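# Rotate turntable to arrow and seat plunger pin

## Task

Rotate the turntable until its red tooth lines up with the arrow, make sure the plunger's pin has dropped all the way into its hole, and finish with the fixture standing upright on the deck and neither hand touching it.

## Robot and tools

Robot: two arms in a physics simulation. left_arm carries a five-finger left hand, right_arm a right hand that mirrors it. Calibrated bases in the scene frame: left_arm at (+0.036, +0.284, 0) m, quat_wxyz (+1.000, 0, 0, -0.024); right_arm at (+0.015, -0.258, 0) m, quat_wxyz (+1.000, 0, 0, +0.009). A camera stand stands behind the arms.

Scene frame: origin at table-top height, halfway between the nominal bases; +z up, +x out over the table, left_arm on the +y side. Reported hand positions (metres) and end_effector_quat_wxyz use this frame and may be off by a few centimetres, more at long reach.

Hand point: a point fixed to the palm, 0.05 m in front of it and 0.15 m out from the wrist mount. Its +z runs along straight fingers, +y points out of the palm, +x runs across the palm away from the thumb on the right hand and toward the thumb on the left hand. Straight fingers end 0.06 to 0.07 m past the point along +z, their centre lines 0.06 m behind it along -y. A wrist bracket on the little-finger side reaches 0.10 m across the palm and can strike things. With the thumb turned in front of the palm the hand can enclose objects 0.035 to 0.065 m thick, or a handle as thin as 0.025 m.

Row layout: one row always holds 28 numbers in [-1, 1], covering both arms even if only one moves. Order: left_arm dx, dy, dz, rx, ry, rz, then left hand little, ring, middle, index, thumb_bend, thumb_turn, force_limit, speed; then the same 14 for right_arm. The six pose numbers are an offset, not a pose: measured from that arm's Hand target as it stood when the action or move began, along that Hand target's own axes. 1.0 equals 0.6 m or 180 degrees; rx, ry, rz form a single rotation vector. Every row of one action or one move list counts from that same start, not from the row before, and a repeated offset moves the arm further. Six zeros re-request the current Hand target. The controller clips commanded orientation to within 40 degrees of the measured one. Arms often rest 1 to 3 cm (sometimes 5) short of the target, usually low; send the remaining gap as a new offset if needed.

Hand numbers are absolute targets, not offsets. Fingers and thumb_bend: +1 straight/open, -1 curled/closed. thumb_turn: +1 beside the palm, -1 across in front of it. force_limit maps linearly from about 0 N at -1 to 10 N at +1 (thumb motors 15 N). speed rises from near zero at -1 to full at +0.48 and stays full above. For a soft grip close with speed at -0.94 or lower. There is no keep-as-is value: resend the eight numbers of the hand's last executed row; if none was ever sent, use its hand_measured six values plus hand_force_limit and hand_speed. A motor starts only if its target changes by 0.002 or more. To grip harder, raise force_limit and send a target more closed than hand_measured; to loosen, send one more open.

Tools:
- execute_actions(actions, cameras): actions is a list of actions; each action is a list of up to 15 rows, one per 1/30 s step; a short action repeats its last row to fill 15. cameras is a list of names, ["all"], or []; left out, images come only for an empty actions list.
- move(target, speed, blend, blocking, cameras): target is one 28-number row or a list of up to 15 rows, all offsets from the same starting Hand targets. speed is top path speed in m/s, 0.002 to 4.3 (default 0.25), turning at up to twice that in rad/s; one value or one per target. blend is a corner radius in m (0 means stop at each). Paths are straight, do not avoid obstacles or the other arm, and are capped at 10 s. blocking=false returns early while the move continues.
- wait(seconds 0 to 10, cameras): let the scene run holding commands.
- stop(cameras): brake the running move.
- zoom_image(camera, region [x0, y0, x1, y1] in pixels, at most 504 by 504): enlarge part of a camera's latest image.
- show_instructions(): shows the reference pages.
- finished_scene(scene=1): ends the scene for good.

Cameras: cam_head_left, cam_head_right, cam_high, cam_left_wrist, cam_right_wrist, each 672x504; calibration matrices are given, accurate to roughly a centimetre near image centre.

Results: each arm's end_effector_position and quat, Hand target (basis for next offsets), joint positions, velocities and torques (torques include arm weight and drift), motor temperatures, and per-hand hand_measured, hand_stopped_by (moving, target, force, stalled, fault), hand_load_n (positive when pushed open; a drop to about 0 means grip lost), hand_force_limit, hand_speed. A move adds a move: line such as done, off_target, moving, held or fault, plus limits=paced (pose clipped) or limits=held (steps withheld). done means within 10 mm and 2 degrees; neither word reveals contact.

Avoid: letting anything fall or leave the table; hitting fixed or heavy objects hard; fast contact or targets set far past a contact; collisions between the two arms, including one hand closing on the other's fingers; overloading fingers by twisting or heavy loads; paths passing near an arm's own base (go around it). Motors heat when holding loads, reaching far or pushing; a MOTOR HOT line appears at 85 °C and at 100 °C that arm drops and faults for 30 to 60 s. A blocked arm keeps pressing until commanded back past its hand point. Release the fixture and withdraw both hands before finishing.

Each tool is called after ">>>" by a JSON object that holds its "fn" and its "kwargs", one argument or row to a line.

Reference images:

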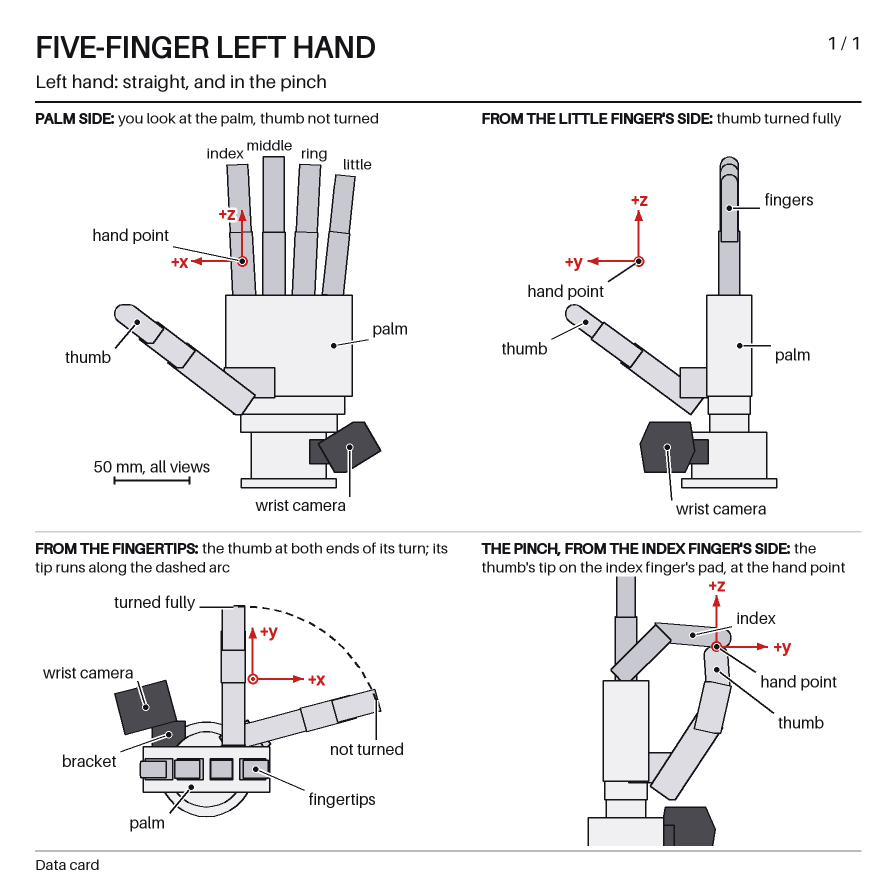

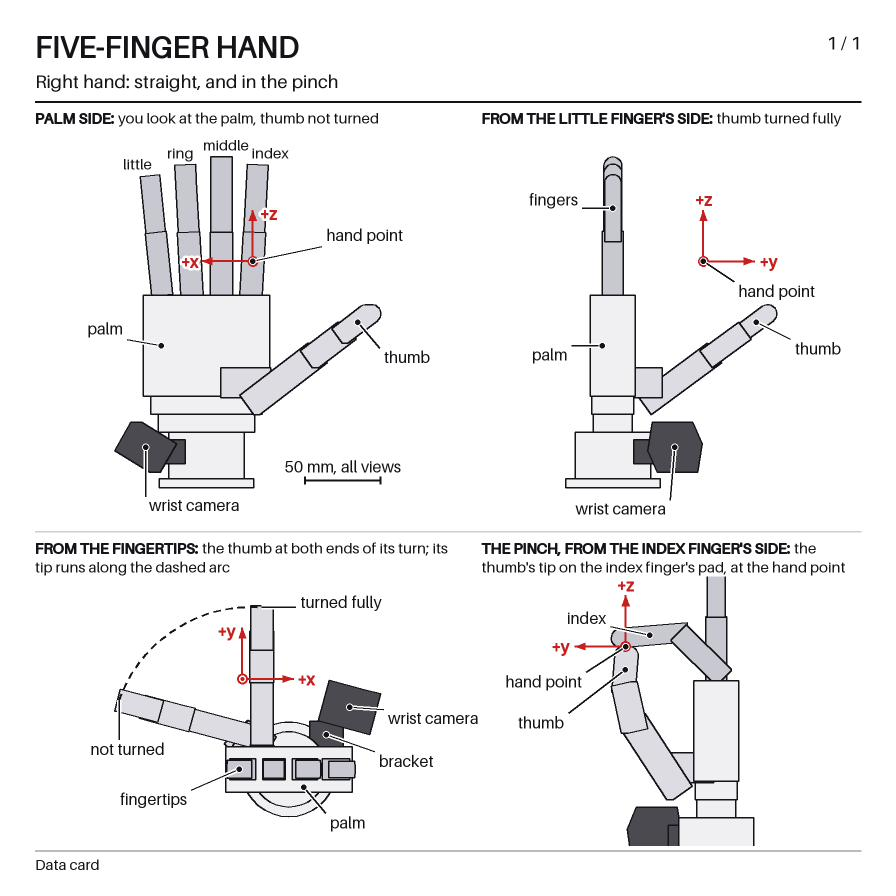

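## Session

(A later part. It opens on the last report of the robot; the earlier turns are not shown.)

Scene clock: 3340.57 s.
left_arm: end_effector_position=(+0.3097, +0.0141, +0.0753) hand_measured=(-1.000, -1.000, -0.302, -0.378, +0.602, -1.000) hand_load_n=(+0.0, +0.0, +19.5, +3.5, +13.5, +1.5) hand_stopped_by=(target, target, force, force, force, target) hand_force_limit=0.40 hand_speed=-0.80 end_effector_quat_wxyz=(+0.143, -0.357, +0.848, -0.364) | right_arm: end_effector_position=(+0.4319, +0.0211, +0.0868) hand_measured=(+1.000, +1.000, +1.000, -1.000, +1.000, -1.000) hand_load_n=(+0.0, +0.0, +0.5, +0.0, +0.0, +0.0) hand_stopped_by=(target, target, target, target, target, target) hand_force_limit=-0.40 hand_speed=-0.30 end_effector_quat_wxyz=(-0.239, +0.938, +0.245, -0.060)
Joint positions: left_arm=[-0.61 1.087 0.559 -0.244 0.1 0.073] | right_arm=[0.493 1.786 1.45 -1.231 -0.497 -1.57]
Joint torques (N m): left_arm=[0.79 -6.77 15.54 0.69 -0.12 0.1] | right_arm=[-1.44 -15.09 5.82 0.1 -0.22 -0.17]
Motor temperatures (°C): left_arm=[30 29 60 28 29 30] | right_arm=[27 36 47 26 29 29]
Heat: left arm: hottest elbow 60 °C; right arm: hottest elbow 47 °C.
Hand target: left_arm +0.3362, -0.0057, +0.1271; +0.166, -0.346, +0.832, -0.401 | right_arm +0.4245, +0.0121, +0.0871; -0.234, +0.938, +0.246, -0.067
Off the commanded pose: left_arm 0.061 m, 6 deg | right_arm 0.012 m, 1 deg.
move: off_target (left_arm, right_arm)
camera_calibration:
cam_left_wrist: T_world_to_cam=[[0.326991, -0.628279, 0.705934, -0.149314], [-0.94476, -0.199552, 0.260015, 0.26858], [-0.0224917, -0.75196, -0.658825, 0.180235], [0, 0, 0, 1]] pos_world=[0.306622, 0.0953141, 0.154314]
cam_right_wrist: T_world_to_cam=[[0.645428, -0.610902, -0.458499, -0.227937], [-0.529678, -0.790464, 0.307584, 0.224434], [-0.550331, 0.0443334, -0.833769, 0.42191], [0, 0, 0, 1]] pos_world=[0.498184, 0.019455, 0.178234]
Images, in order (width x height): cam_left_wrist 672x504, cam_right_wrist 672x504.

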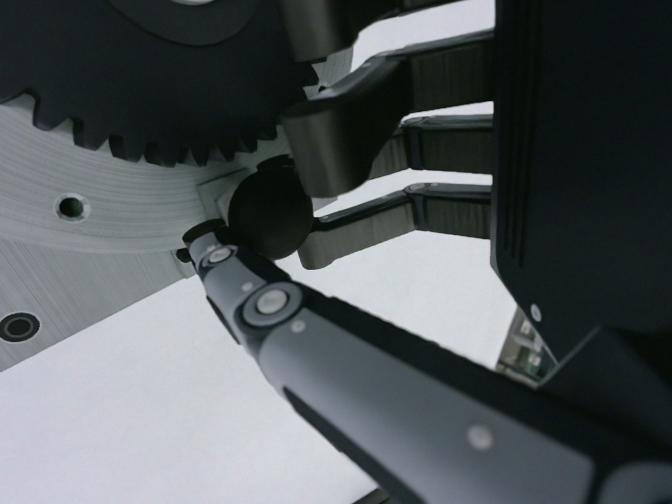

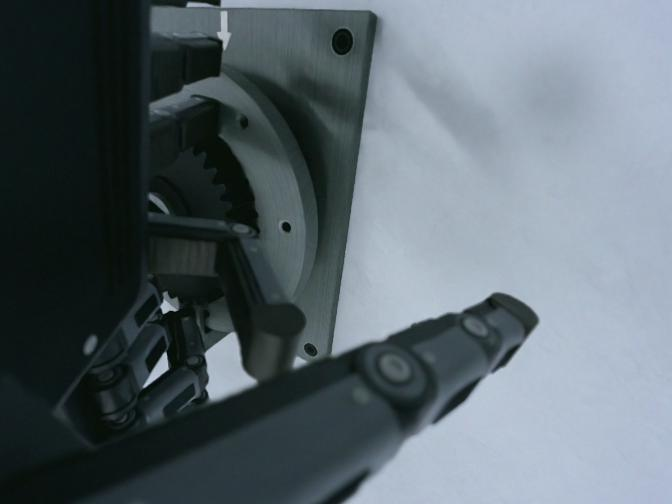

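>>> {"fn": "move", "kwargs": {
  "target": [0,0,0,0,0,0,-1,-1,-0.55,-0.60,0.2,-1,0.4,-0.8,-0.0065,0.0103,-0.0055,0,0,0,1,1,1,-1,1,-1,-0.4,-0.3],
  "speed": 0.04,
  "cameras": ["cam_left_wrist"]
}}

Scene clock: 3344.33 s.
left_arm: end_effector_position=(+0.3097, +0.0141, +0.0753) hand_measured=(-1.000, -1.000, -0.302, -0.378, +0.602, -1.000) hand_load_n=(+0.0, +0.0, +19.0, +3.5, +13.5, +1.5) hand_stopped_by=(target, target, force, force, force, target) hand_force_limit=0.40 hand_speed=-0.80 end_effector_quat_wxyz=(+0.143, -0.357, +0.848, -0.364) | right_arm: end_effector_position=(+0.4337, +0.0126, +0.0865) hand_measured=(+1.000, +1.000, +1.000, -1.000, +1.000, -1.000) hand_load_n=(+0.0, +0.0, +0.0, +0.0, +0.0, +0.0) hand_stopped_by=(target, target, target, target, target, target) hand_force_limit=-0.40 hand_speed=-0.30 end_effector_quat_wxyz=(-0.240, +0.938, +0.243, -0.058)
Joint positions: left_arm=[-0.61 1.087 0.559 -0.244 0.1 0.073] | right_arm=[0.477 1.778 1.438 -1.229 -0.498 -1.583]
Joint torques (N m): left_arm=[0.79 -6.77 15.54 0.66 -0.12 0.1] | right_arm=[-1.38 -15.03 5.85 -0.16 -0.16 -0.21]
Motor temperatures (°C): left_arm=[30 29 60 28 29 30] | right_arm=[27 37 47 26 29 29]
Heat: left arm: hottest elbow 60 °C; right arm: hottest elbow 47 °C.
Hand target: left_arm +0.3362, -0.0057, +0.1271; +0.166, -0.346, +0.832, -0.401 | right_arm +0.4247, +0.0041, +0.0871; -0.234, +0.938, +0.246, -0.067
Off the commanded pose: left_arm 0.062 m, 6 deg | right_arm 0.012 m, 1 deg.
move: off_target (left_arm, right_arm)
camera_calibration:
cam_left_wrist: T_world_to_cam=[[0.326991, -0.628279, 0.705934, -0.149314], [-0.94476, -0.199552, 0.260015, 0.26858], [-0.0224917, -0.75196, -0.658825, 0.180235], [0, 0, 0, 1]] pos_world=[0.306622, 0.0953141, 0.154314]
Images, in order (width x height): cam_left_wrist 672x504.

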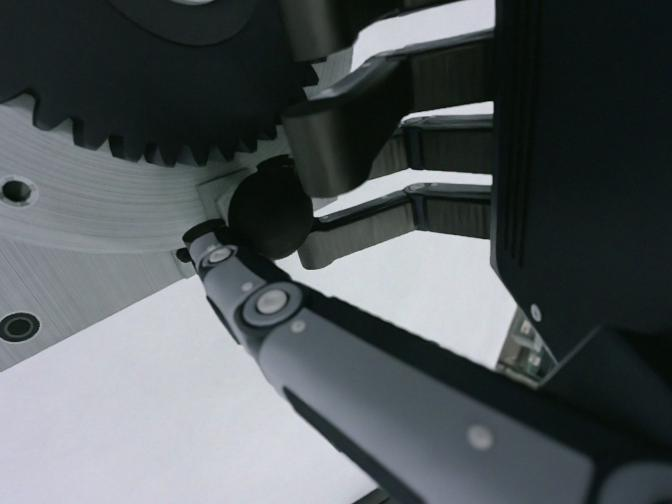

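>>> {"fn": "wait", "kwargs": {
  "seconds": 0,
  "cameras": ["cam_right_wrist"]
}}

>>> {"fn": "zoom_image", "kwargs": {
  "camera": "cam_right_wrist",
  "region": [150, 0, 400, 375]
}}

Scene clock: 3383.67 s.
left_arm: end_effector_position=(+0.3097, +0.0141, +0.0753) hand_measured=(-1.000, -1.000, -0.302, -0.378, +0.602, -1.000) hand_load_n=(+0.0, +0.0, +19.5, +3.5, +13.5, +1.0) hand_stopped_by=(target, target, force, force, force, target) hand_force_limit=0.40 hand_speed=-0.80 end_effector_quat_wxyz=(+0.143, -0.357, +0.848, -0.364) | right_arm: end_effector_position=(+0.4337, +0.0126, +0.0865) hand_measured=(+1.000, +1.000, +1.000, -1.000, +1.000, -1.000) hand_load_n=(+0.0, +0.0, +0.0, +0.0, +0.0, +0.0) hand_stopped_by=(target, target, target, target, target, target) hand_force_limit=-0.40 hand_speed=-0.30 end_effector_quat_wxyz=(-0.240, +0.938, +0.243, -0.058)
Joint positions: left_arm=[-0.61 1.087 0.559 -0.244 0.1 0.073] | right_arm=[0.477 1.778 1.438 -1.229 -0.498 -1.583]
Joint torques (N m): left_arm=[0.79 -6.71 15.54 0.68 -0.12 0.1] | right_arm=[-1.32 -14.97 5.85 -0.14 -0.16 -0.18]
Motor temperatures (°C): left_arm=[30 29 63 27 29 30] | right_arm=[27 38 45 26 29 29]
Heat: left arm: hottest elbow 63 °C; right arm: hottest elbow 45 °C.
Hand target: left_arm +0.3362, -0.0057, +0.1271; +0.166, -0.346, +0.832, -0.401 | right_arm +0.4247, +0.0041, +0.0871; -0.234, +0.938, +0.246, -0.067
Off the commanded pose: left_arm 0.062 m, 6 deg | right_arm 0.013 m, 1 deg.
camera_calibration:
cam_right_wrist: T_world_to_cam=[[0.644014, -0.612738, -0.458037, -0.233821], [-0.534388, -0.788758, 0.303793, 0.221048], [-0.547426, 0.0491227, -0.835411, 0.421929], [0, 0, 0, 1]] pos_world=[0.499684, 0.010356, 0.178233]
Images, in order (width x height): cam_right_wrist 672x504.

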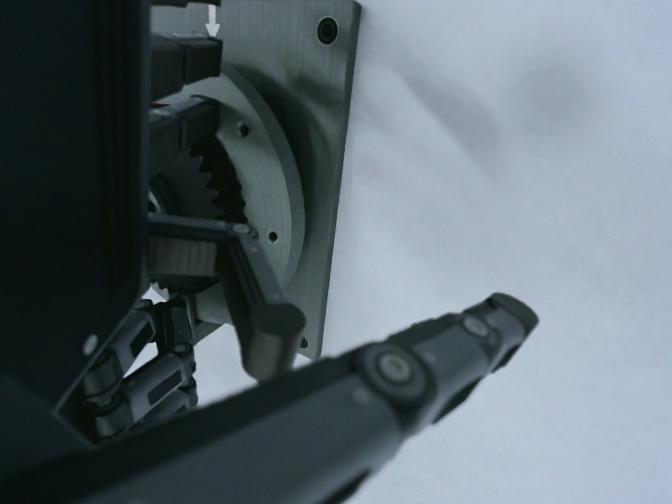

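Scaled by 1.344 from the camera's 672x504 image, which has a finer 960x720 frame.

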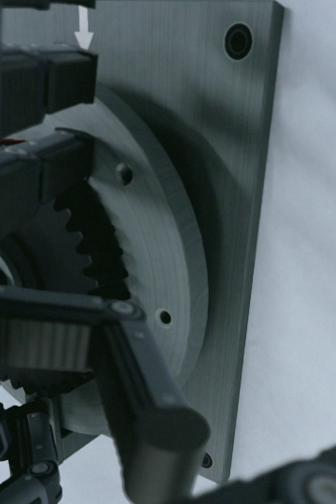

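>>> {"fn": "move", "kwargs": {
  "target": [0,0.0429,0.0128,0,0,0,-1,-1,-0.55,-0.60,0.2,-1,0.4,-0.8,0,0,0,0,0,0,1,1,1,-1,1,-1,-0.4,-0.3],
  "speed": 0.06
}}

Scene clock: 3394.73 s.
left_arm: end_effector_position=(+0.3106, +0.0134, +0.0761) hand_measured=(-1.000, -1.000, -0.302, -0.378, +0.602, -1.000) hand_load_n=(+0.0, -0.5, +17.0, +2.5, +15.0, +1.5) hand_stopped_by=(target, target, force, force, force, target) hand_force_limit=0.40 hand_speed=-0.80 end_effector_quat_wxyz=(+0.144, -0.357, +0.847, -0.366) | right_arm: end_effector_position=(+0.4338, +0.0126, +0.0865) hand_measured=(+1.000, +1.000, +1.000, -1.000, +1.000, -1.000) hand_load_n=(+0.0, +0.0, +0.0, +0.0, +0.0, +0.0) hand_stopped_by=(target, target, target, target, target, target) hand_force_limit=-0.40 hand_speed=-0.30 end_effector_quat_wxyz=(-0.240, +0.938, +0.243, -0.058)
Joint positions: left_arm=[-0.61 1.087 0.559 -0.239 0.1 0.073] | right_arm=[0.477 1.778 1.438 -1.229 -0.498 -1.583]
Joint torques (N m): left_arm=[1.08 -6.01 10.63 3.55 -0.02 0.13] | right_arm=[-1.26 -15.09 5.86 -0.14 -0.15 -0.19]
Motor temperatures (°C): left_arm=[30 29 64 27 29 30] | right_arm=[27 39 45 26 29 29]
Heat: left arm: hottest elbow 64 °C; right arm: hottest elbow 45 °C.
Hand target: left_arm +0.3291, +0.0014, +0.1022; +0.166, -0.346, +0.832, -0.401 | right_arm +0.4247, +0.0041, +0.0871; -0.234, +0.938, +0.246, -0.067
Off the commanded pose: left_arm 0.034 m, 5 deg | right_arm 0.012 m, 1 deg.
move: off_target (left_arm, right_arm)

>>> {"fn": "move", "kwargs": {
  "target": [0,0.0258,0.0077,-0.0083,0,0,-1,-1,-0.55,-0.60,0.2,-1,0.4,-0.8,0,0,0,0,0,0,1,1,1,-1,1,-1,-0.4,-0.3],
  "speed": 0.06
}}

>>> {"fn": "move", "kwargs": {
  "target": [0,0.0200,0.0100,-0.0083,0,0,-1,-1,-0.55,-0.60,0.2,-1,0.4,-0.8,0,0,0,0,0,0,1,1,1,-1,1,-1,-0.4,-0.3],
  "speed": 0.06
}}

Scene clock: 3399.30 s.
left_arm: end_effector_position=(+0.3103, +0.0136, +0.0739) hand_measured=(-1.000, -1.000, -0.302, -0.378, +0.602, -1.000) hand_load_n=(+0.0, +0.0, +14.0, +1.0, +15.5, +1.5) hand_stopped_by=(target, target, force, force, force, target) hand_force_limit=0.40 hand_speed=-0.80 end_effector_quat_wxyz=(+0.145, -0.356, +0.847, -0.367) | right_arm: end_effector_position=(+0.4338, +0.0126, +0.0865) hand_measured=(+1.000, +1.000, +1.000, -1.000, +1.000, -1.000) hand_load_n=(+0.0, +0.0, +0.0, +0.0, +0.0, +0.5) hand_stopped_by=(target, target, target, target, target, target) hand_force_limit=-0.40 hand_speed=-0.30 end_effector_quat_wxyz=(-0.240, +0.938, +0.243, -0.058)
Joint positions: left_arm=[-0.61 1.089 0.552 -0.228 0.1 0.073] | right_arm=[0.477 1.778 1.438 -1.229 -0.498 -1.583]
Joint torques (N m): left_arm=[1.14 -4.6 9.62 3.69 -0.08 0.16] | right_arm=[-1.32 -15.03 5.83 -0.13 -0.16 -0.19]
Motor temperatures (°C): left_arm=[30 29 64 28 29 30] | right_arm=[27 39 45 26 29 29]
Heat: left arm: hottest elbow 64 °C; right arm: hottest elbow 45 °C.
Hand target: left_arm +0.3248, +0.0057, +0.0870; +0.162, -0.348, +0.837, -0.390 | right_arm +0.4247, +0.0041, +0.0871; -0.234, +0.938, +0.246, -0.067
Off the commanded pose: left_arm 0.021 m, 4 deg | right_arm 0.012 m, 1 deg.
move: off_target (left_arm, right_arm)

Scene clock: 3400.00 s.
left_arm: end_effector_position=(+0.3104, +0.0136, +0.0720) hand_measured=(-1.000, -1.000, -0.302, -0.378, +0.602, -1.000) hand_load_n=(+0.0, +0.0, +7.5, +0.5, +17.5, +2.0) hand_stopped_by=(target, target, force, force, force, target) hand_force_limit=0.40 hand_speed=-0.80 end_effector_quat_wxyz=(+0.145, -0.356, +0.848, -0.366) | right_arm: end_effector_position=(+0.4338, +0.0126, +0.0865) hand_measured=(+1.000, +1.000, +1.000, -1.000, +1.000, -1.000) hand_load_n=(+0.0, +0.0, +0.0, +0.0, +0.0, +0.0) hand_stopped_by=(target, target, target, target, target, target) hand_force_limit=-0.40 hand_speed=-0.30 end_effector_quat_wxyz=(-0.240, +0.938, +0.243, -0.058)
Joint positions: left_arm=[-0.61 1.094 0.55 -0.223 0.1 0.075] | right_arm=[0.477 1.778 1.438 -1.229 -0.498 -1.583]
Joint torques (N m): left_arm=[1.08 -3.43 8.98 3.88 -0.18 0.17] | right_arm=[-1.26 -15.03 5.83 -0.17 -0.16 -0.18]
Motor temperatures (°C): left_arm=[30 29 64 28 29 30] | right_arm=[27 39 45 26 29 29]
Heat: left arm: hottest elbow 64 °C; right arm: hottest elbow 45 °C.
Hand target: left_arm +0.3225, +0.0079, +0.0740; +0.157, -0.350, +0.842, -0.379 | right_arm +0.4247, +0.0041, +0.0871; -0.234, +0.938, +0.246, -0.067
Off the commanded pose: left_arm 0.014 m, 2 deg | right_arm 0.012 m, 1 deg.
move: off_target (left_arm, right_arm)

>>> {"fn": "move", "kwargs": {
  "target": [0,0.0208,-0.0048,0,0,0,-1,-1,-0.55,-0.60,0.2,-1,0.4,-0.8,0,0,0,0,0,0,1,1,1,-1,1,-1,-0.4,-0.3],
  "speed": 0.06,
  "cameras": ["cam_left_wrist","cam_right_wrist"]
}}

Scene clock: 3404.53 s.
left_arm: end_effector_position=(+0.3100, +0.0144, +0.0706) hand_measured=(-1.000, -1.000, -0.304, -0.378, +0.602, -1.000) hand_load_n=(+0.0, +0.0, +4.0, +0.5, +16.0, +2.5) hand_stopped_by=(target, target, force, force, force, target) hand_force_limit=0.40 hand_speed=-0.80 end_effector_quat_wxyz=(+0.150, -0.354, +0.844, -0.375) | right_arm: end_effector_position=(+0.4338, +0.0126, +0.0865) hand_measured=(+1.000, +1.000, +1.000, -1.000, +1.000, -1.000) hand_load_n=(+0.0, +0.0, +0.0, +0.0, -0.5, +0.0) hand_stopped_by=(target, target, target, target, target, target) hand_force_limit=-0.40 hand_speed=-0.30 end_effector_quat_wxyz=(-0.240, +0.938, +0.243, -0.058)
Joint positions: left_arm=[-0.608 1.084 0.529 -0.19 0.101 0.076] | right_arm=[0.477 1.778 1.438 -1.229 -0.498 -1.583]
Joint torques (N m): left_arm=[1.32 -3.25 7.9 3.33 -0.07 0.19] | right_arm=[-1.26 -15.03 5.83 -0.17 -0.16 -0.18]
Motor temperatures (°C): left_arm=[30 29 64 28 29 30] | right_arm=[27 39 45 26 29 29]
Heat: left arm: hottest elbow 64 °C; right arm: hottest elbow 45 °C.
Hand target: left_arm +0.3151, +0.0153, +0.0665; +0.157, -0.350, +0.842, -0.379 | right_arm +0.4247, +0.0041, +0.0871; -0.234, +0.938, +0.246, -0.067
Off the commanded pose: left_arm 0.007 m, 1 deg | right_arm 0.012 m, 1 deg.
move: off_target (right_arm)
camera_calibration:
cam_left_wrist: T_world_to_cam=[[0.309805, -0.616817, 0.723573, -0.142028], [-0.950766, -0.194554, 0.241231, 0.273355], [-0.00802116, -0.762683, -0.646723, 0.172243], [0, 0, 0, 1]] pos_world=[0.30528, 0.0969437, 0.148219]
cam_right_wrist: T_world_to_cam=[[0.644302, -0.612508, -0.45794, -0.233984], [-0.53422, -0.788943, 0.30361, 0.220998], [-0.547252, 0.0490238, -0.835531, 0.421865], [0, 0, 0, 1]] pos_world=[0.499684, 0.0103558, 0.178233]
Images, in order (width x height): cam_left_wrist 672x504, cam_right_wrist 672x504.

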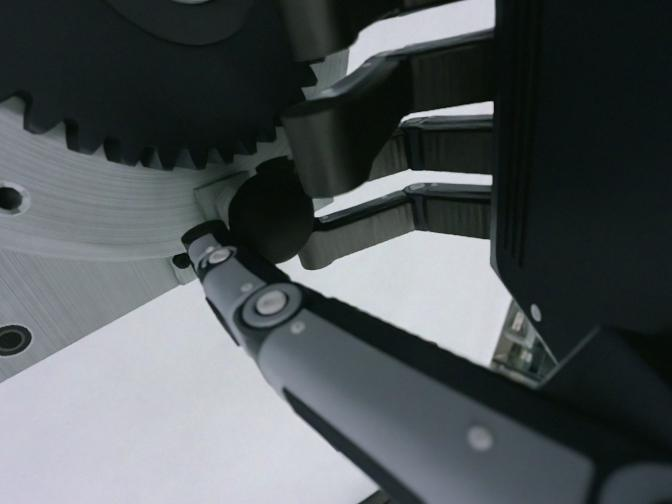

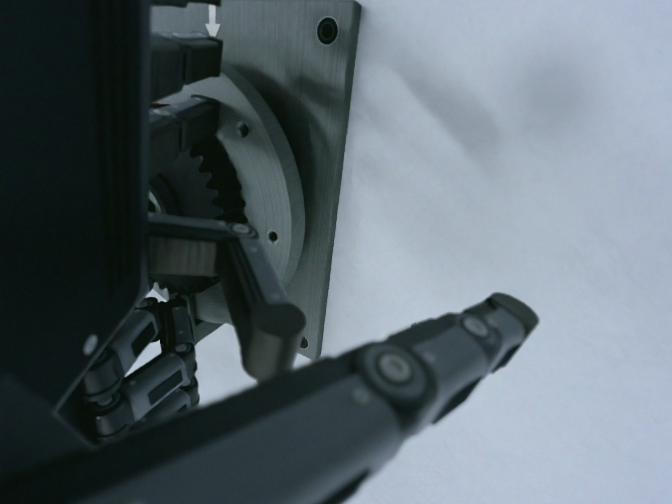

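>>> {"fn": "move", "kwargs": {
  "target": [0,0.0096,0.0013,0,0,0,-1,-1,-0.55,-0.60,0.2,-1,0.4,-0.8,0.0176,-0.0217,0.0115,0,0,0,1,1,1,-1,1,-1,-0.4,-0.3],
  "speed": 0.04
}}

Scene clock: 3413.53 s.
left_arm: end_effector_position=(+0.3097, +0.0144, +0.0678) hand_measured=(-1.000, -1.000, -0.304, -0.378, +0.602, -1.000) hand_load_n=(+0.0, +0.0, +4.5, +0.0, +7.0, +1.0) hand_stopped_by=(target, target, force, force, force, target) hand_force_limit=0.40 hand_speed=-0.80 end_effector_quat_wxyz=(+0.152, -0.352, +0.841, -0.380) | right_arm: end_effector_position=(+0.4329, +0.0129, +0.0865) hand_measured=(+1.000, +1.000, +1.000, -1.000, +1.000, -1.000) hand_load_n=(+0.0, +0.0, +0.0, +0.0, +0.0, +0.0) hand_stopped_by=(target, target, target, target, target, target) hand_force_limit=-0.40 hand_speed=-0.30 end_effector_quat_wxyz=(-0.238, +0.939, +0.241, -0.058)
Joint positions: left_arm=[-0.608 1.084 0.514 -0.162 0.102 0.076] | right_arm=[0.479 1.778 1.438 -1.229 -0.495 -1.575]
Joint torques (N m): left_arm=[1.44 -3.31 7.77 2.76 -0.05 0.21] | right_arm=[1.2 -13.33 8.35 0.14 -0.28 0.04]
Motor temperatures (°C): left_arm=[30 29 62 28 29 30] | right_arm=[27 39 45 26 29 29]
Heat: left arm: hottest elbow 62 °C; right arm: hottest elbow 45 °C.
Hand target: left_arm +0.3128, +0.0175, +0.0617; +0.157, -0.350, +0.842, -0.379 | right_arm +0.4266, +0.0222, +0.0870; -0.234, +0.938, +0.246, -0.067
Off the commanded pose: left_arm 0.008 m, 1 deg | right_arm 0.011 m, 1 deg.
move: off_target (right_arm)

>>> {"fn": "wait", "kwargs": {
  "seconds": 0,
  "cameras": ["cam_left_wrist","cam_right_wrist"]
}}

>>> {"fn": "zoom_image", "kwargs": {
  "camera": "cam_left_wrist",
  "region": [180, 100, 380, 280]
}}

Scene clock: 3419.13 s.
left_arm: end_effector_position=(+0.3097, +0.0144, +0.0678) hand_measured=(-1.000, -1.000, -0.304, -0.378, +0.602, -1.000) hand_load_n=(+0.0, +0.0, +4.5, +0.0, +7.0, +1.0) hand_stopped_by=(target, target, force, force, force, target) hand_force_limit=0.40 hand_speed=-0.80 end_effector_quat_wxyz=(+0.152, -0.352, +0.841, -0.380) | right_arm: end_effector_position=(+0.4329, +0.0129, +0.0865) hand_measured=(+1.000, +1.000, +1.000, -1.000, +1.000, -1.000) hand_load_n=(+0.0, +0.0, +0.0, +0.0, +0.0, +0.0) hand_stopped_by=(target, target, target, target, target, target) hand_force_limit=-0.40 hand_speed=-0.30 end_effector_quat_wxyz=(-0.238, +0.939, +0.240, -0.058)
Joint positions: left_arm=[-0.608 1.084 0.514 -0.162 0.102 0.076] | right_arm=[0.479 1.778 1.438 -1.229 -0.494 -1.575]
Joint torques (N m): left_arm=[1.44 -3.31 7.77 2.77 -0.05 0.21] | right_arm=[1.08 -13.39 8.35 0.12 -0.28 0.02]
Motor temperatures (°C): left_arm=[30 29 61 28 29 30] | right_arm=[27 39 45 26 29 29]
Heat: left arm: hottest elbow 61 °C; right arm: hottest elbow 45 °C.
Hand target: left_arm +0.3128, +0.0175, +0.0617; +0.157, -0.350, +0.842, -0.379 | right_arm +0.4266, +0.0221, +0.0870; -0.234, +0.938, +0.246, -0.067
Off the commanded pose: left_arm 0.008 m, 1 deg | right_arm 0.011 m, 1 deg.
camera_calibration:
cam_left_wrist: T_world_to_cam=[[0.301998, -0.610759, 0.731964, -0.138158], [-0.953307, -0.191961, 0.233147, 0.275064], [-0.00188827, -0.768196, -0.640212, 0.168107], [0, 0, 0, 1]] pos_world=[0.304261, 0.0975591, 0.144621]
cam_right_wrist: T_world_to_cam=[[0.640021, -0.618242, -0.456234, -0.231485], [-0.537803, -0.784532, 0.308669, 0.221846], [-0.548763, 0.047809, -0.83461, 0.421899], [0, 0, 0, 1]] pos_world=[0.498987, 0.0107612, 0.178032]
Images, in order (width x height): cam_left_wrist 672x504, cam_right_wrist 672x504.

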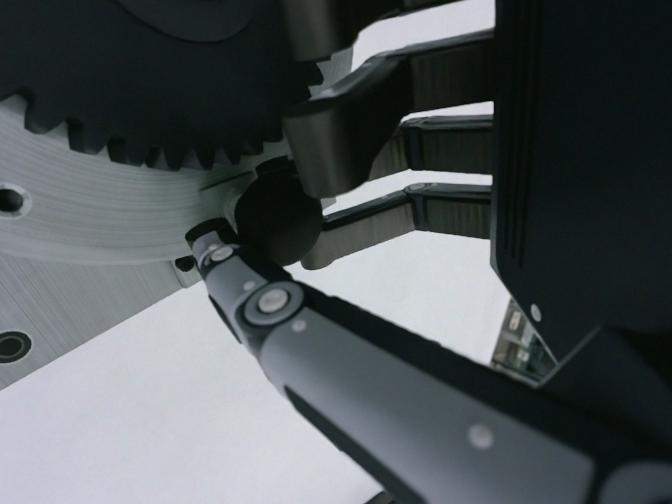

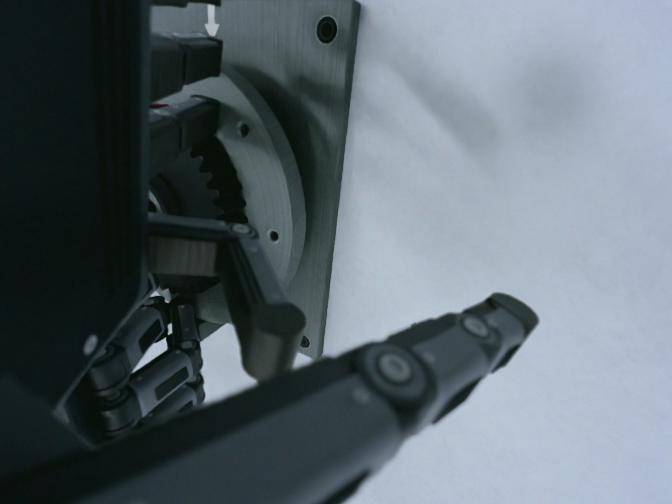

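Scaled by 2.520 from the camera's 672x504 image, which has a finer 960x720 frame.

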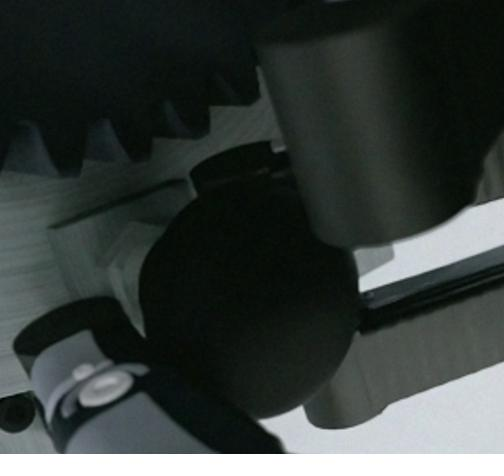

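>>> {"fn": "move", "kwargs": {
  "target": [0,0,0,0,0,0,-1,-1,-0.55,-0.60,0.2,-1,0.4,-0.8,0.0060,-0.0103,0.0055,0,0,0,1,1,1,-1,1,-1,-0.4,-0.3],
  "speed": 0.04
}}

Scene clock: 3431.20 s.
left_arm: end_effector_position=(+0.3097, +0.0144, +0.0678) hand_measured=(-1.000, -1.000, -0.304, -0.378, +0.602, -1.000) hand_load_n=(+0.0, +0.0, +4.5, +0.0, +7.0, +1.5) hand_stopped_by=(target, target, force, force, force, target) hand_force_limit=0.40 hand_speed=-0.80 end_effector_quat_wxyz=(+0.152, -0.352, +0.841, -0.380) | right_arm: end_effector_position=(+0.4323, +0.0137, +0.0871) hand_measured=(+1.000, +1.000, +1.000, -1.000, +1.000, -1.000) hand_load_n=(+0.0, +0.0, -1.5, +0.0, +0.0, +0.0) hand_stopped_by=(target, target, target, target, target, target) hand_force_limit=-0.40 hand_speed=-0.30 end_effector_quat_wxyz=(-0.235, +0.941, +0.237, -0.059)
Joint positions: left_arm=[-0.608 1.084 0.514 -0.162 0.102 0.076] | right_arm=[0.483 1.778 1.44 -1.229 -0.488 -1.562]
Joint torques (N m): left_arm=[1.44 -3.25 7.79 2.77 -0.05 0.21] | right_arm=[1.9 -12.86 9.02 0.28 -0.51 0.04]
Motor temperatures (°C): left_arm=[30 29 60 28 29 30] | right_arm=[27 39 45 26 29 29]
Heat: left arm: hottest elbow 60 °C; right arm: hottest elbow 45 °C.
Hand target: left_arm +0.3128, +0.0175, +0.0617; +0.157, -0.350, +0.842, -0.379 | right_arm +0.4263, +0.0299, +0.0870; -0.234, +0.938, +0.246, -0.067
Off the commanded pose: left_arm 0.007 m, 1 deg | right_arm 0.017 m, 1 deg.
move: off_target (right_arm)

>>> {"fn": "move", "kwargs": {
  "target": [0,0,0,0,0,0,-1,-1,-0.55,-0.60,0.2,-1,0.4,-0.8,0.0060,-0.0103,0.0055,0,0,0,1,1,1,-1,1,-1,-0.4,-0.3],
  "speed": 0.04
}}

Scene clock: 3434.60 s.
left_arm: end_effector_position=(+0.3097, +0.0144, +0.0678) hand_measured=(-1.000, -1.000, -0.304, -0.378, +0.602, -1.000) hand_load_n=(+0.0, +0.0, +4.5, +0.5, +7.0, +1.0) hand_stopped_by=(target, target, force, force, force, target) hand_force_limit=0.40 hand_speed=-0.80 end_effector_quat_wxyz=(+0.152, -0.352, +0.841, -0.380) | right_arm: end_effector_position=(+0.4301, +0.0196, +0.0884) hand_measured=(+1.000, +1.000, +1.000, -1.000, +1.000, -1.000) hand_load_n=(+0.0, +0.0, -3.0, +0.0, +0.0, +0.0) hand_stopped_by=(target, target, target, target, target, target) hand_force_limit=-0.40 hand_speed=-0.30 end_effector_quat_wxyz=(-0.230, +0.941, +0.239, -0.058)
Joint positions: left_arm=[-0.608 1.084 0.514 -0.162 0.102 0.076] | right_arm=[0.498 1.778 1.445 -1.227 -0.48 -1.55]
Joint torques (N m): left_arm=[1.44 -3.31 7.76 2.77 -0.05 0.2] | right_arm=[1.85 -12.16 9.58 0.39 -0.82 0.06]
Motor temperatures (°C): left_arm=[30 29 59 28 29 30] | right_arm=[27 38 46 26 29 29]
Heat: left arm: hottest elbow 59 °C; right arm: hottest elbow 46 °C.
Hand target: left_arm +0.3128, +0.0175, +0.0617; +0.157, -0.350, +0.842, -0.379 | right_arm +0.4260, +0.0379, +0.0870; -0.234, +0.938, +0.246, -0.067
Off the commanded pose: left_arm 0.007 m, 1 deg | right_arm 0.019 m, 1 deg.
move: off_target (right_arm)

>>> {"fn": "wait", "kwargs": {
  "seconds": 0,
  "cameras": ["cam_left_wrist","cam_right_wrist"]
}}

>>> {"fn": "zoom_image", "kwargs": {
  "camera": "cam_left_wrist",
  "region": [180, 100, 380, 280]
}}

>>> {"fn": "zoom_image", "kwargs": {
  "camera": "cam_right_wrist",
  "region": [150, 0, 400, 375]
}}

Scene clock: 3437.53 s.
left_arm: end_effector_position=(+0.3097, +0.0144, +0.0678) hand_measured=(-1.000, -1.000, -0.304, -0.378, +0.602, -1.000) hand_load_n=(+0.0, +0.0, +4.0, +0.0, +7.0, +1.0) hand_stopped_by=(target, target, force, force, force, target) hand_force_limit=0.40 hand_speed=-0.80 end_effector_quat_wxyz=(+0.152, -0.352, +0.841, -0.380) | right_arm: end_effector_position=(+0.4301, +0.0196, +0.0884) hand_measured=(+1.000, +1.000, +1.000, -1.000, +1.000, -1.000) hand_load_n=(+0.0, +0.0, -3.0, +0.0, +0.0, +0.0) hand_stopped_by=(target, target, target, target, target, target) hand_force_limit=-0.40 hand_speed=-0.30 end_effector_quat_wxyz=(-0.230, +0.941, +0.239, -0.058)
Joint positions: left_arm=[-0.608 1.084 0.514 -0.162 0.102 0.076] | right_arm=[0.498 1.778 1.445 -1.227 -0.48 -1.55]
Joint torques (N m): left_arm=[1.38 -3.25 7.79 2.76 -0.05 0.21] | right_arm=[1.73 -12.22 9.55 0.36 -0.81 0.06]
Motor temperatures (°C): left_arm=[30 29 59 28 29 30] | right_arm=[27 38 46 26 29 29]
Heat: left arm: hottest elbow 59 °C; right arm: hottest elbow 46 °C.
Hand target: left_arm +0.3128, +0.0175, +0.0617; +0.157, -0.350, +0.842, -0.379 | right_arm +0.4260, +0.0379, +0.0870; -0.234, +0.938, +0.246, -0.067
Off the commanded pose: left_arm 0.007 m, 1 deg | right_arm 0.019 m, 1 deg.
camera_calibration:
cam_left_wrist: T_world_to_cam=[[0.301998, -0.610759, 0.731964, -0.138158], [-0.953307, -0.191961, 0.233147, 0.275064], [-0.00188827, -0.768196, -0.640212, 0.168107], [0, 0, 0, 1]] pos_world=[0.304261, 0.0975591, 0.144621]
cam_right_wrist: T_world_to_cam=[[0.640002, -0.626715, -0.444551, -0.22561], [-0.541367, -0.77836, 0.317927, 0.225612], [-0.545271, 0.0371917, -0.837435, 0.420628], [0, 0, 0, 1]] pos_world=[0.495886, 0.0185705, 0.180225]
Images, in order (width x height): cam_left_wrist 672x504, cam_right_wrist 672x504.

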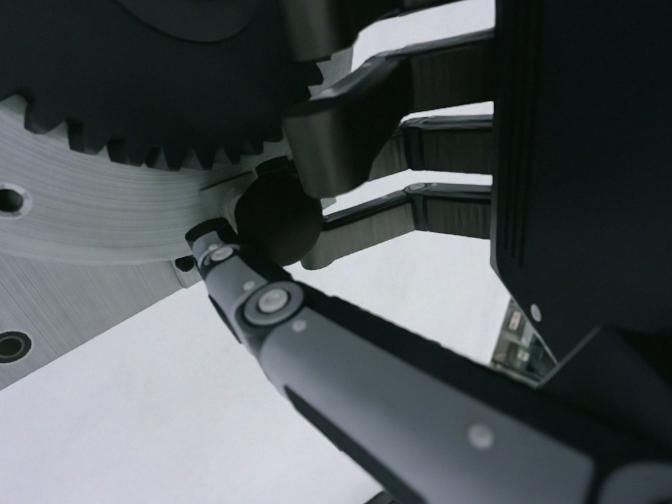

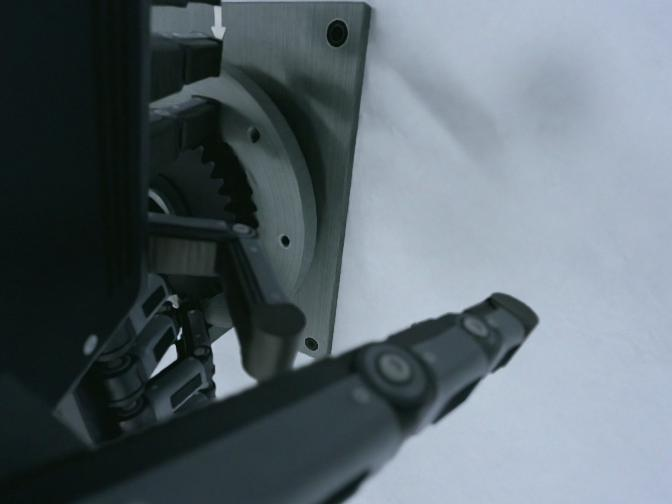

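Scaled by 2.520 from the camera's 672x504 image, which has a finer 960x720 frame.

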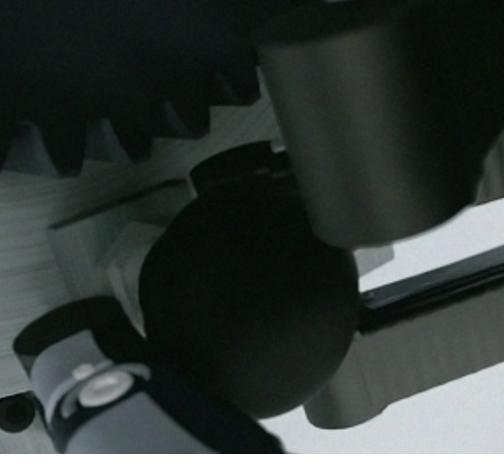

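Scaled by 1.344 from the camera's 672x504 image, which has a finer 960x720 frame.

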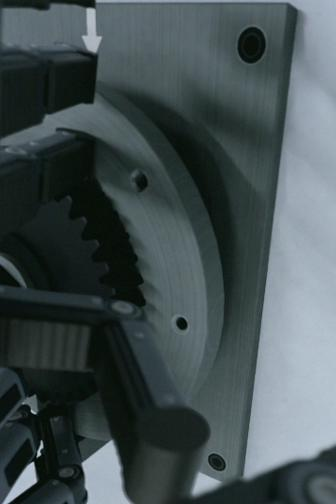

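>>> {"fn": "execute_actions", "kwargs": {
  "actions": []
}}

Scene clock: 3452.93 s.
left_arm: end_effector_position=(+0.3097, +0.0144, +0.0678) hand_measured=(-1.000, -1.000, -0.304, -0.378, +0.602, -1.000) hand_load_n=(+0.0, +0.0, +4.5, +0.0, +7.0, +1.0) hand_stopped_by=(target, target, force, force, force, target) hand_force_limit=0.40 hand_speed=-0.80 end_effector_quat_wxyz=(+0.152, -0.352, +0.841, -0.380) | right_arm: end_effector_position=(+0.4301, +0.0196, +0.0884) hand_measured=(+1.000, +1.000, +1.000, -1.000, +1.000, -1.000) hand_load_n=(+0.0, +0.0, -2.5, +0.0, +0.0, +0.0) hand_stopped_by=(target, target, target, target, target, target) hand_force_limit=-0.40 hand_speed=-0.30 end_effector_quat_wxyz=(-0.230, +0.941, +0.239, -0.058)
Joint positions: left_arm=[-0.608 1.084 0.514 -0.162 0.102 0.076] | right_arm=[0.498 1.778 1.445 -1.227 -0.48 -1.55]
Joint velocities: within noise
Joint torques (N m): left_arm=[1.44 -3.31 7.77 2.77 -0.05 0.2] | right_arm=[1.79 -12.22 9.55 0.39 -0.81 0.06]
Motor temperatures (°C): left_arm=[30 29 57 28 29 30] | right_arm=[27 38 46 26 30 29]
Heat: left arm: hottest elbow 57 °C; right arm: hottest elbow 46 °C.
Hand target: left_arm +0.3128, +0.0175, +0.0617; +0.157, -0.350, +0.842, -0.379 | right_arm +0.4260, +0.0379, +0.0870; -0.234, +0.938, +0.246, -0.067
Off the commanded pose: left_arm 0.007 m, 1 deg | right_arm 0.019 m, 1 deg.
camera_calibration:
cam_left_wrist: T_world_to_cam=[[0.301998, -0.610759, 0.731964, -0.138158], [-0.953307, -0.191961, 0.233147, 0.275064], [-0.00188827, -0.768196, -0.640212, 0.168107], [0, 0, 0, 1]] pos_world=[0.304261, 0.0975591, 0.144621]
cam_right_wrist: T_world_to_cam=[[0.640002, -0.626715, -0.444551, -0.22561], [-0.541367, -0.77836, 0.317927, 0.225612], [-0.545271, 0.0371917, -0.837435, 0.420628], [0, 0, 0, 1]] pos_world=[0.495886, 0.0185705, 0.180225]

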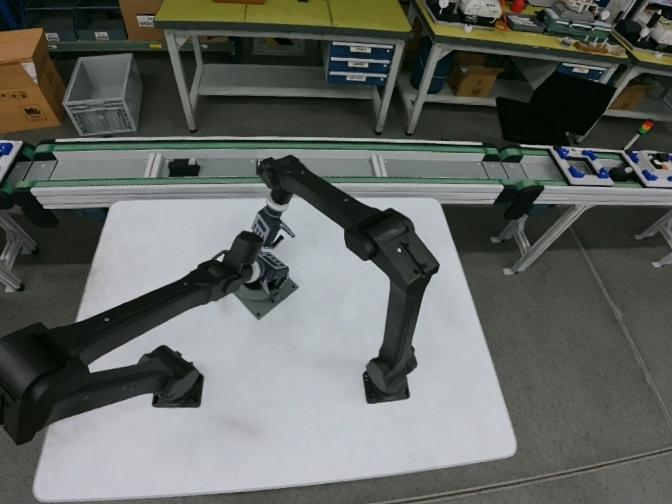

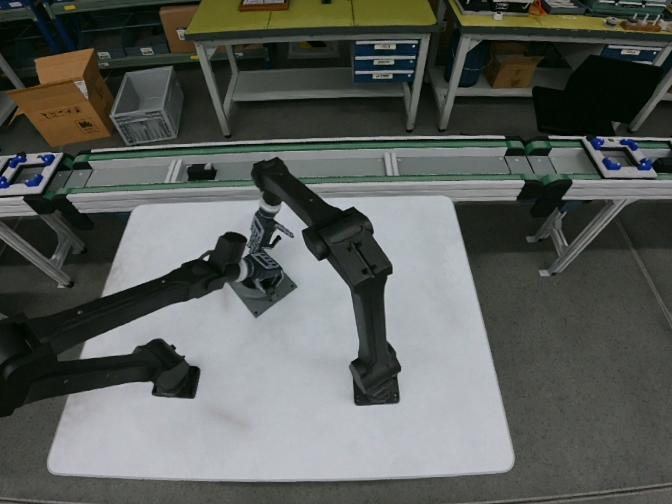

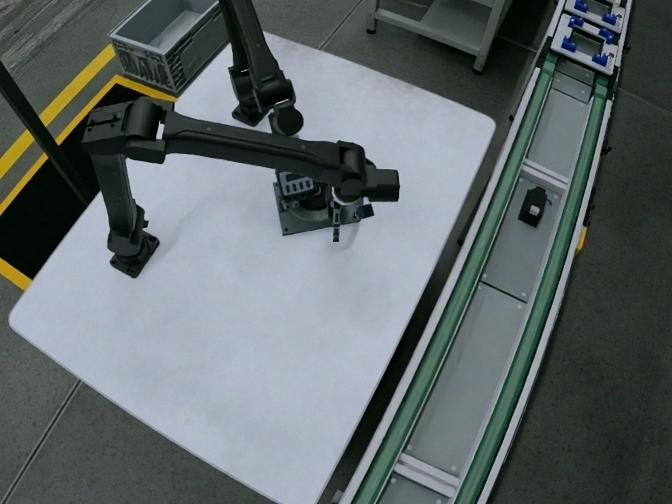

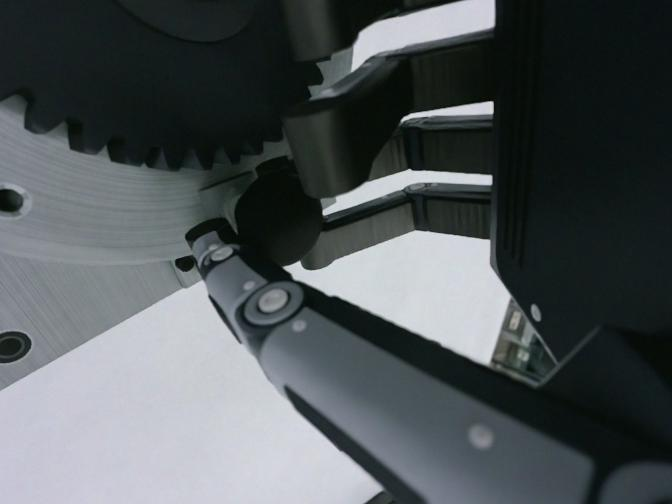

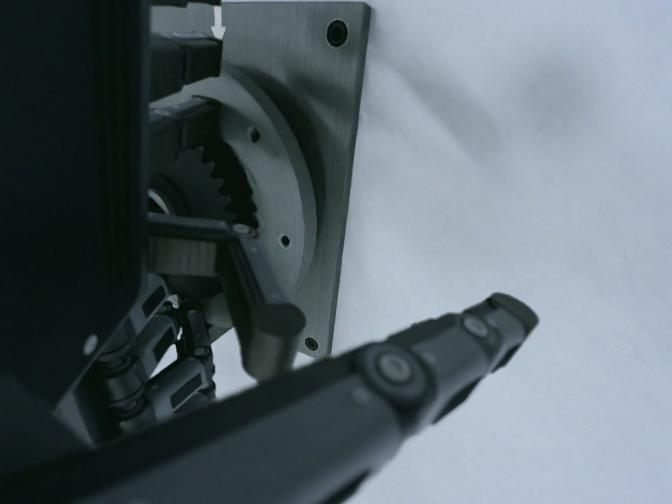

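>>> {"fn": "move", "kwargs": {
  "target": [0,0,0,0,0,0,-1,-1,-0.55,-0.60,0.2,-1,0.4,-0.8,0.0108,-0.0172,0.0092,0,0,0,1,1,1,-1,1,-1,-0.4,-0.3],
  "speed": 0.03,
  "cameras": ["cam_left_wrist","cam_right_wrist"]
}}

Scene clock: 3458.67 s.
left_arm: end_effector_position=(+0.3097, +0.0144, +0.0678) hand_measured=(-1.000, -1.000, -0.304, -0.378, +0.602, -1.000) hand_load_n=(+0.0, +0.0, +4.0, +0.0, +7.0, +1.0) hand_stopped_by=(target, target, force, force, force, target) hand_force_limit=0.40 hand_speed=-0.80 end_effector_quat_wxyz=(+0.152, -0.352, +0.841, -0.380) | right_arm: end_effector_position=(+0.4300, +0.0213, +0.0899) hand_measured=(+1.000, +1.000, +1.000, -1.000, +1.000, -1.000) hand_load_n=(+0.0, +0.0, -5.5, +0.0, +0.0, +0.0) hand_stopped_by=(target, target, target, target, target, target) hand_force_limit=-0.40 hand_speed=-0.30 end_effector_quat_wxyz=(-0.226, +0.944, +0.233, -0.057)
Joint positions: left_arm=[-0.608 1.084 0.514 -0.162 0.102 0.076] | right_arm=[0.504 1.778 1.451 -1.227 -0.47 -1.529]
Joint torques (N m): left_arm=[1.44 -3.31 7.76 2.77 -0.05 0.21] | right_arm=[3.19 -11.4 10.59 0.59 -1.16 0.1]
Motor temperatures (°C): left_arm=[30 29 56 28 29 30] | right_arm=[27 38 46 26 30 29]
Heat: left arm: hottest elbow 56 °C; right arm: hottest elbow 46 °C.
Hand target: left_arm +0.3128, +0.0175, +0.0617; +0.157, -0.350, +0.842, -0.379 | right_arm +0.4259, +0.0512, +0.0869; -0.234, +0.938, +0.245, -0.067
Off the commanded pose: left_arm 0.007 m, 1 deg | right_arm 0.030 m, 2 deg.
move: off_target (right_arm)
camera_calibration:
cam_left_wrist: T_world_to_cam=[[0.301998, -0.610759, 0.731964, -0.138158], [-0.953307, -0.191961, 0.233147, 0.275064], [-0.00188827, -0.768196, -0.640212, 0.168107], [0, 0, 0, 1]] pos_world=[0.304261, 0.0975591, 0.144621]
cam_right_wrist: T_world_to_cam=[[0.631972, -0.639628, -0.437592, -0.220642], [-0.5517, -0.767858, 0.32561, 0.23003], [-0.544278, 0.0356427, -0.838147, 0.421372], [0, 0, 0, 1]] pos_world=[0.495691, 0.0204826, 0.181721]
Images, in order (width x height): cam_left_wrist 672x504, cam_right_wrist 672x504.

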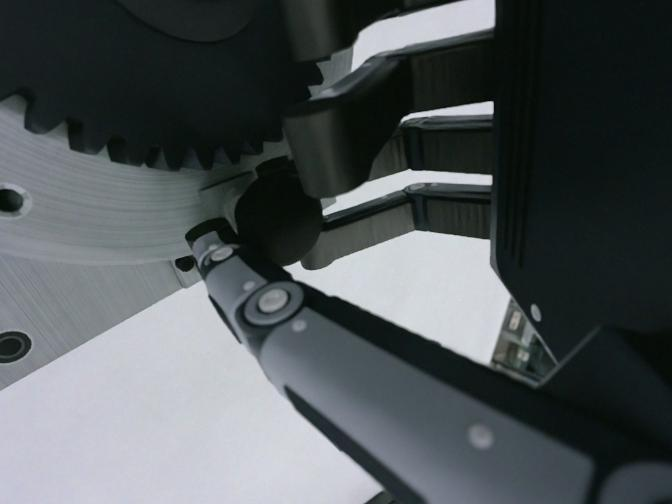

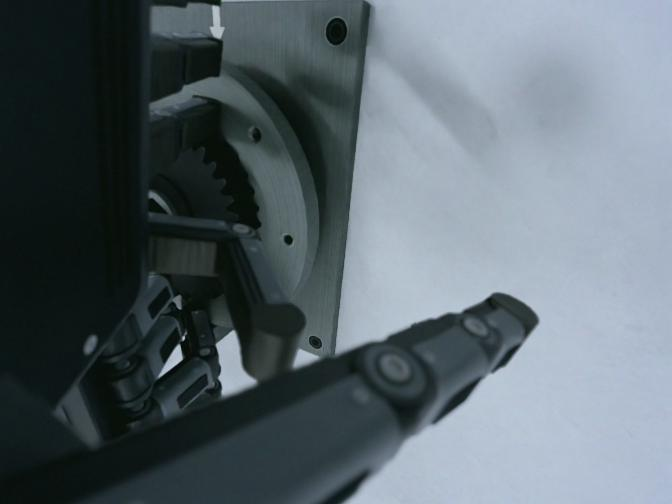

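>>> {"fn": "zoom_image", "kwargs": {
  "camera": "cam_left_wrist",
  "region": [0, 80, 340, 400]
}}

>>> {"fn": "zoom_image", "kwargs": {
  "camera": "cam_right_wrist",
  "region": [140, 0, 380, 360]
}}

Scaled by 1.482 from the camera's 672x504 image, which has a finer 960x720 frame.

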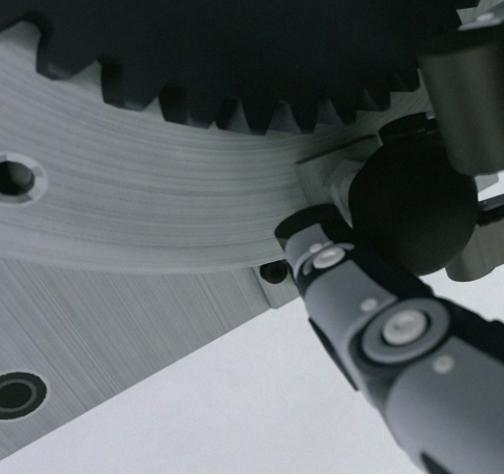

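Scaled by 1.400 from the camera's 672x504 image, which has a finer 960x720 frame.

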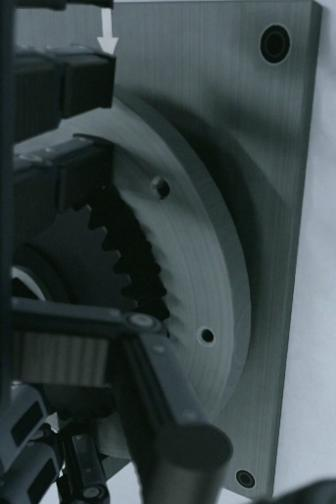

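>>> {"fn": "move", "kwargs": {
  "target": [0,0,0,0,0,0,-1,-1,-0.55,-0.60,1.0,-1,0.4,-0.5,0,0,0,0,0,0,1,1,1,-1,1,-1,-0.4,-0.3],
  "speed": 0.03,
  "cameras": ["cam_left_wrist","cam_right_wrist"]
}}

Scene clock: 3529.13 s.
left_arm: end_effector_position=(+0.3107, +0.0137, +0.0678) hand_measured=(-1.000, -1.000, -0.304, -0.378, +1.000, -1.000) hand_load_n=(+0.0, +0.5, +0.0, +0.0, +0.0, +0.0) hand_stopped_by=(target, target, force, force, target, target) hand_force_limit=0.40 hand_speed=-0.50 end_effector_quat_wxyz=(+0.153, -0.352, +0.841, -0.382) | right_arm: end_effector_position=(+0.4299, +0.0235, +0.0898) hand_measured=(+1.000, +1.000, +1.000, -1.000, +1.000, -1.000) hand_load_n=(+0.0, +0.0, -5.0, +0.0, +0.0, +0.0) hand_stopped_by=(target, target, target, target, target, target) hand_force_limit=-0.40 hand_speed=-0.30 end_effector_quat_wxyz=(-0.226, +0.944, +0.234, -0.058)
Joint positions: left_arm=[-0.608 1.086 0.514 -0.155 0.102 0.076] | right_arm=[0.508 1.781 1.454 -1.227 -0.47 -1.528]
Joint torques (N m): left_arm=[1.44 -3.49 7.76 2.5 -0.05 0.21] | right_arm=[2.9 -11.52 10.41 0.59 -1.16 0.08]
Heat: left arm: hottest elbow 52 °C; right arm: hottest elbow 49 °C.
Hand target: left_arm +0.3129, +0.0174, +0.0619; +0.157, -0.350, +0.842, -0.380 | right_arm +0.4258, +0.0513, +0.0870; -0.234, +0.938, +0.246, -0.067
Off the commanded pose: left_arm 0.008 m, 1 deg | right_arm 0.028 m, 2 deg.
move: off_target (right_arm)
camera_calibration:
cam_left_wrist: T_world_to_cam=[[0.299758, -0.609062, 0.734294, -0.138507], [-0.954015, -0.191388, 0.230706, 0.276244], [0.0000211094, -0.769684, -0.638425, 0.166891], [0, 0, 0, 1]] pos_world=[0.305056, 0.0969634, 0.144521]
cam_right_wrist: T_world_to_cam=[[0.634185, -0.637506, -0.437487, -0.220272], [-0.549342, -0.769692, 0.325264, 0.230675], [-0.544088, 0.0340528, -0.838337, 0.421212], [0, 0, 0, 1]] pos_world=[0.495589, 0.0227809, 0.181721]
Images, in order (width x height): cam_left_wrist 672x504, cam_right_wrist 672x504.

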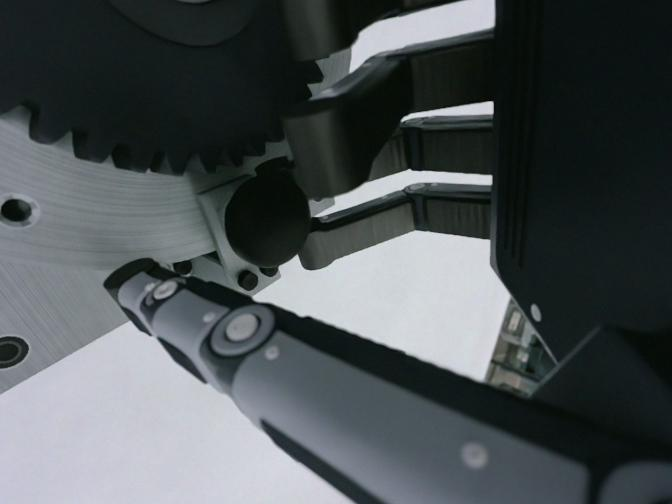

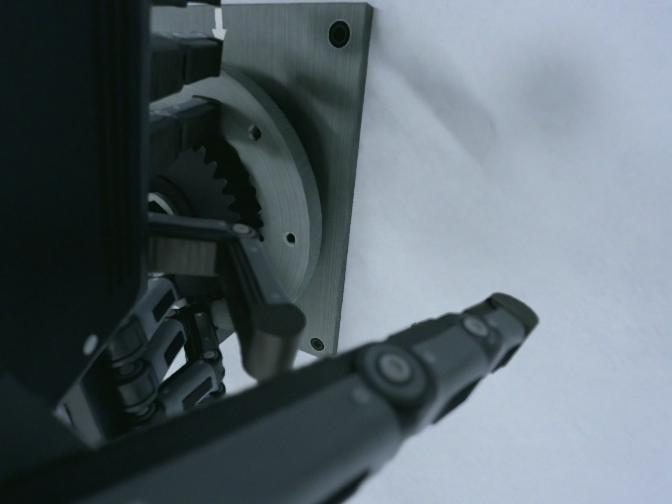

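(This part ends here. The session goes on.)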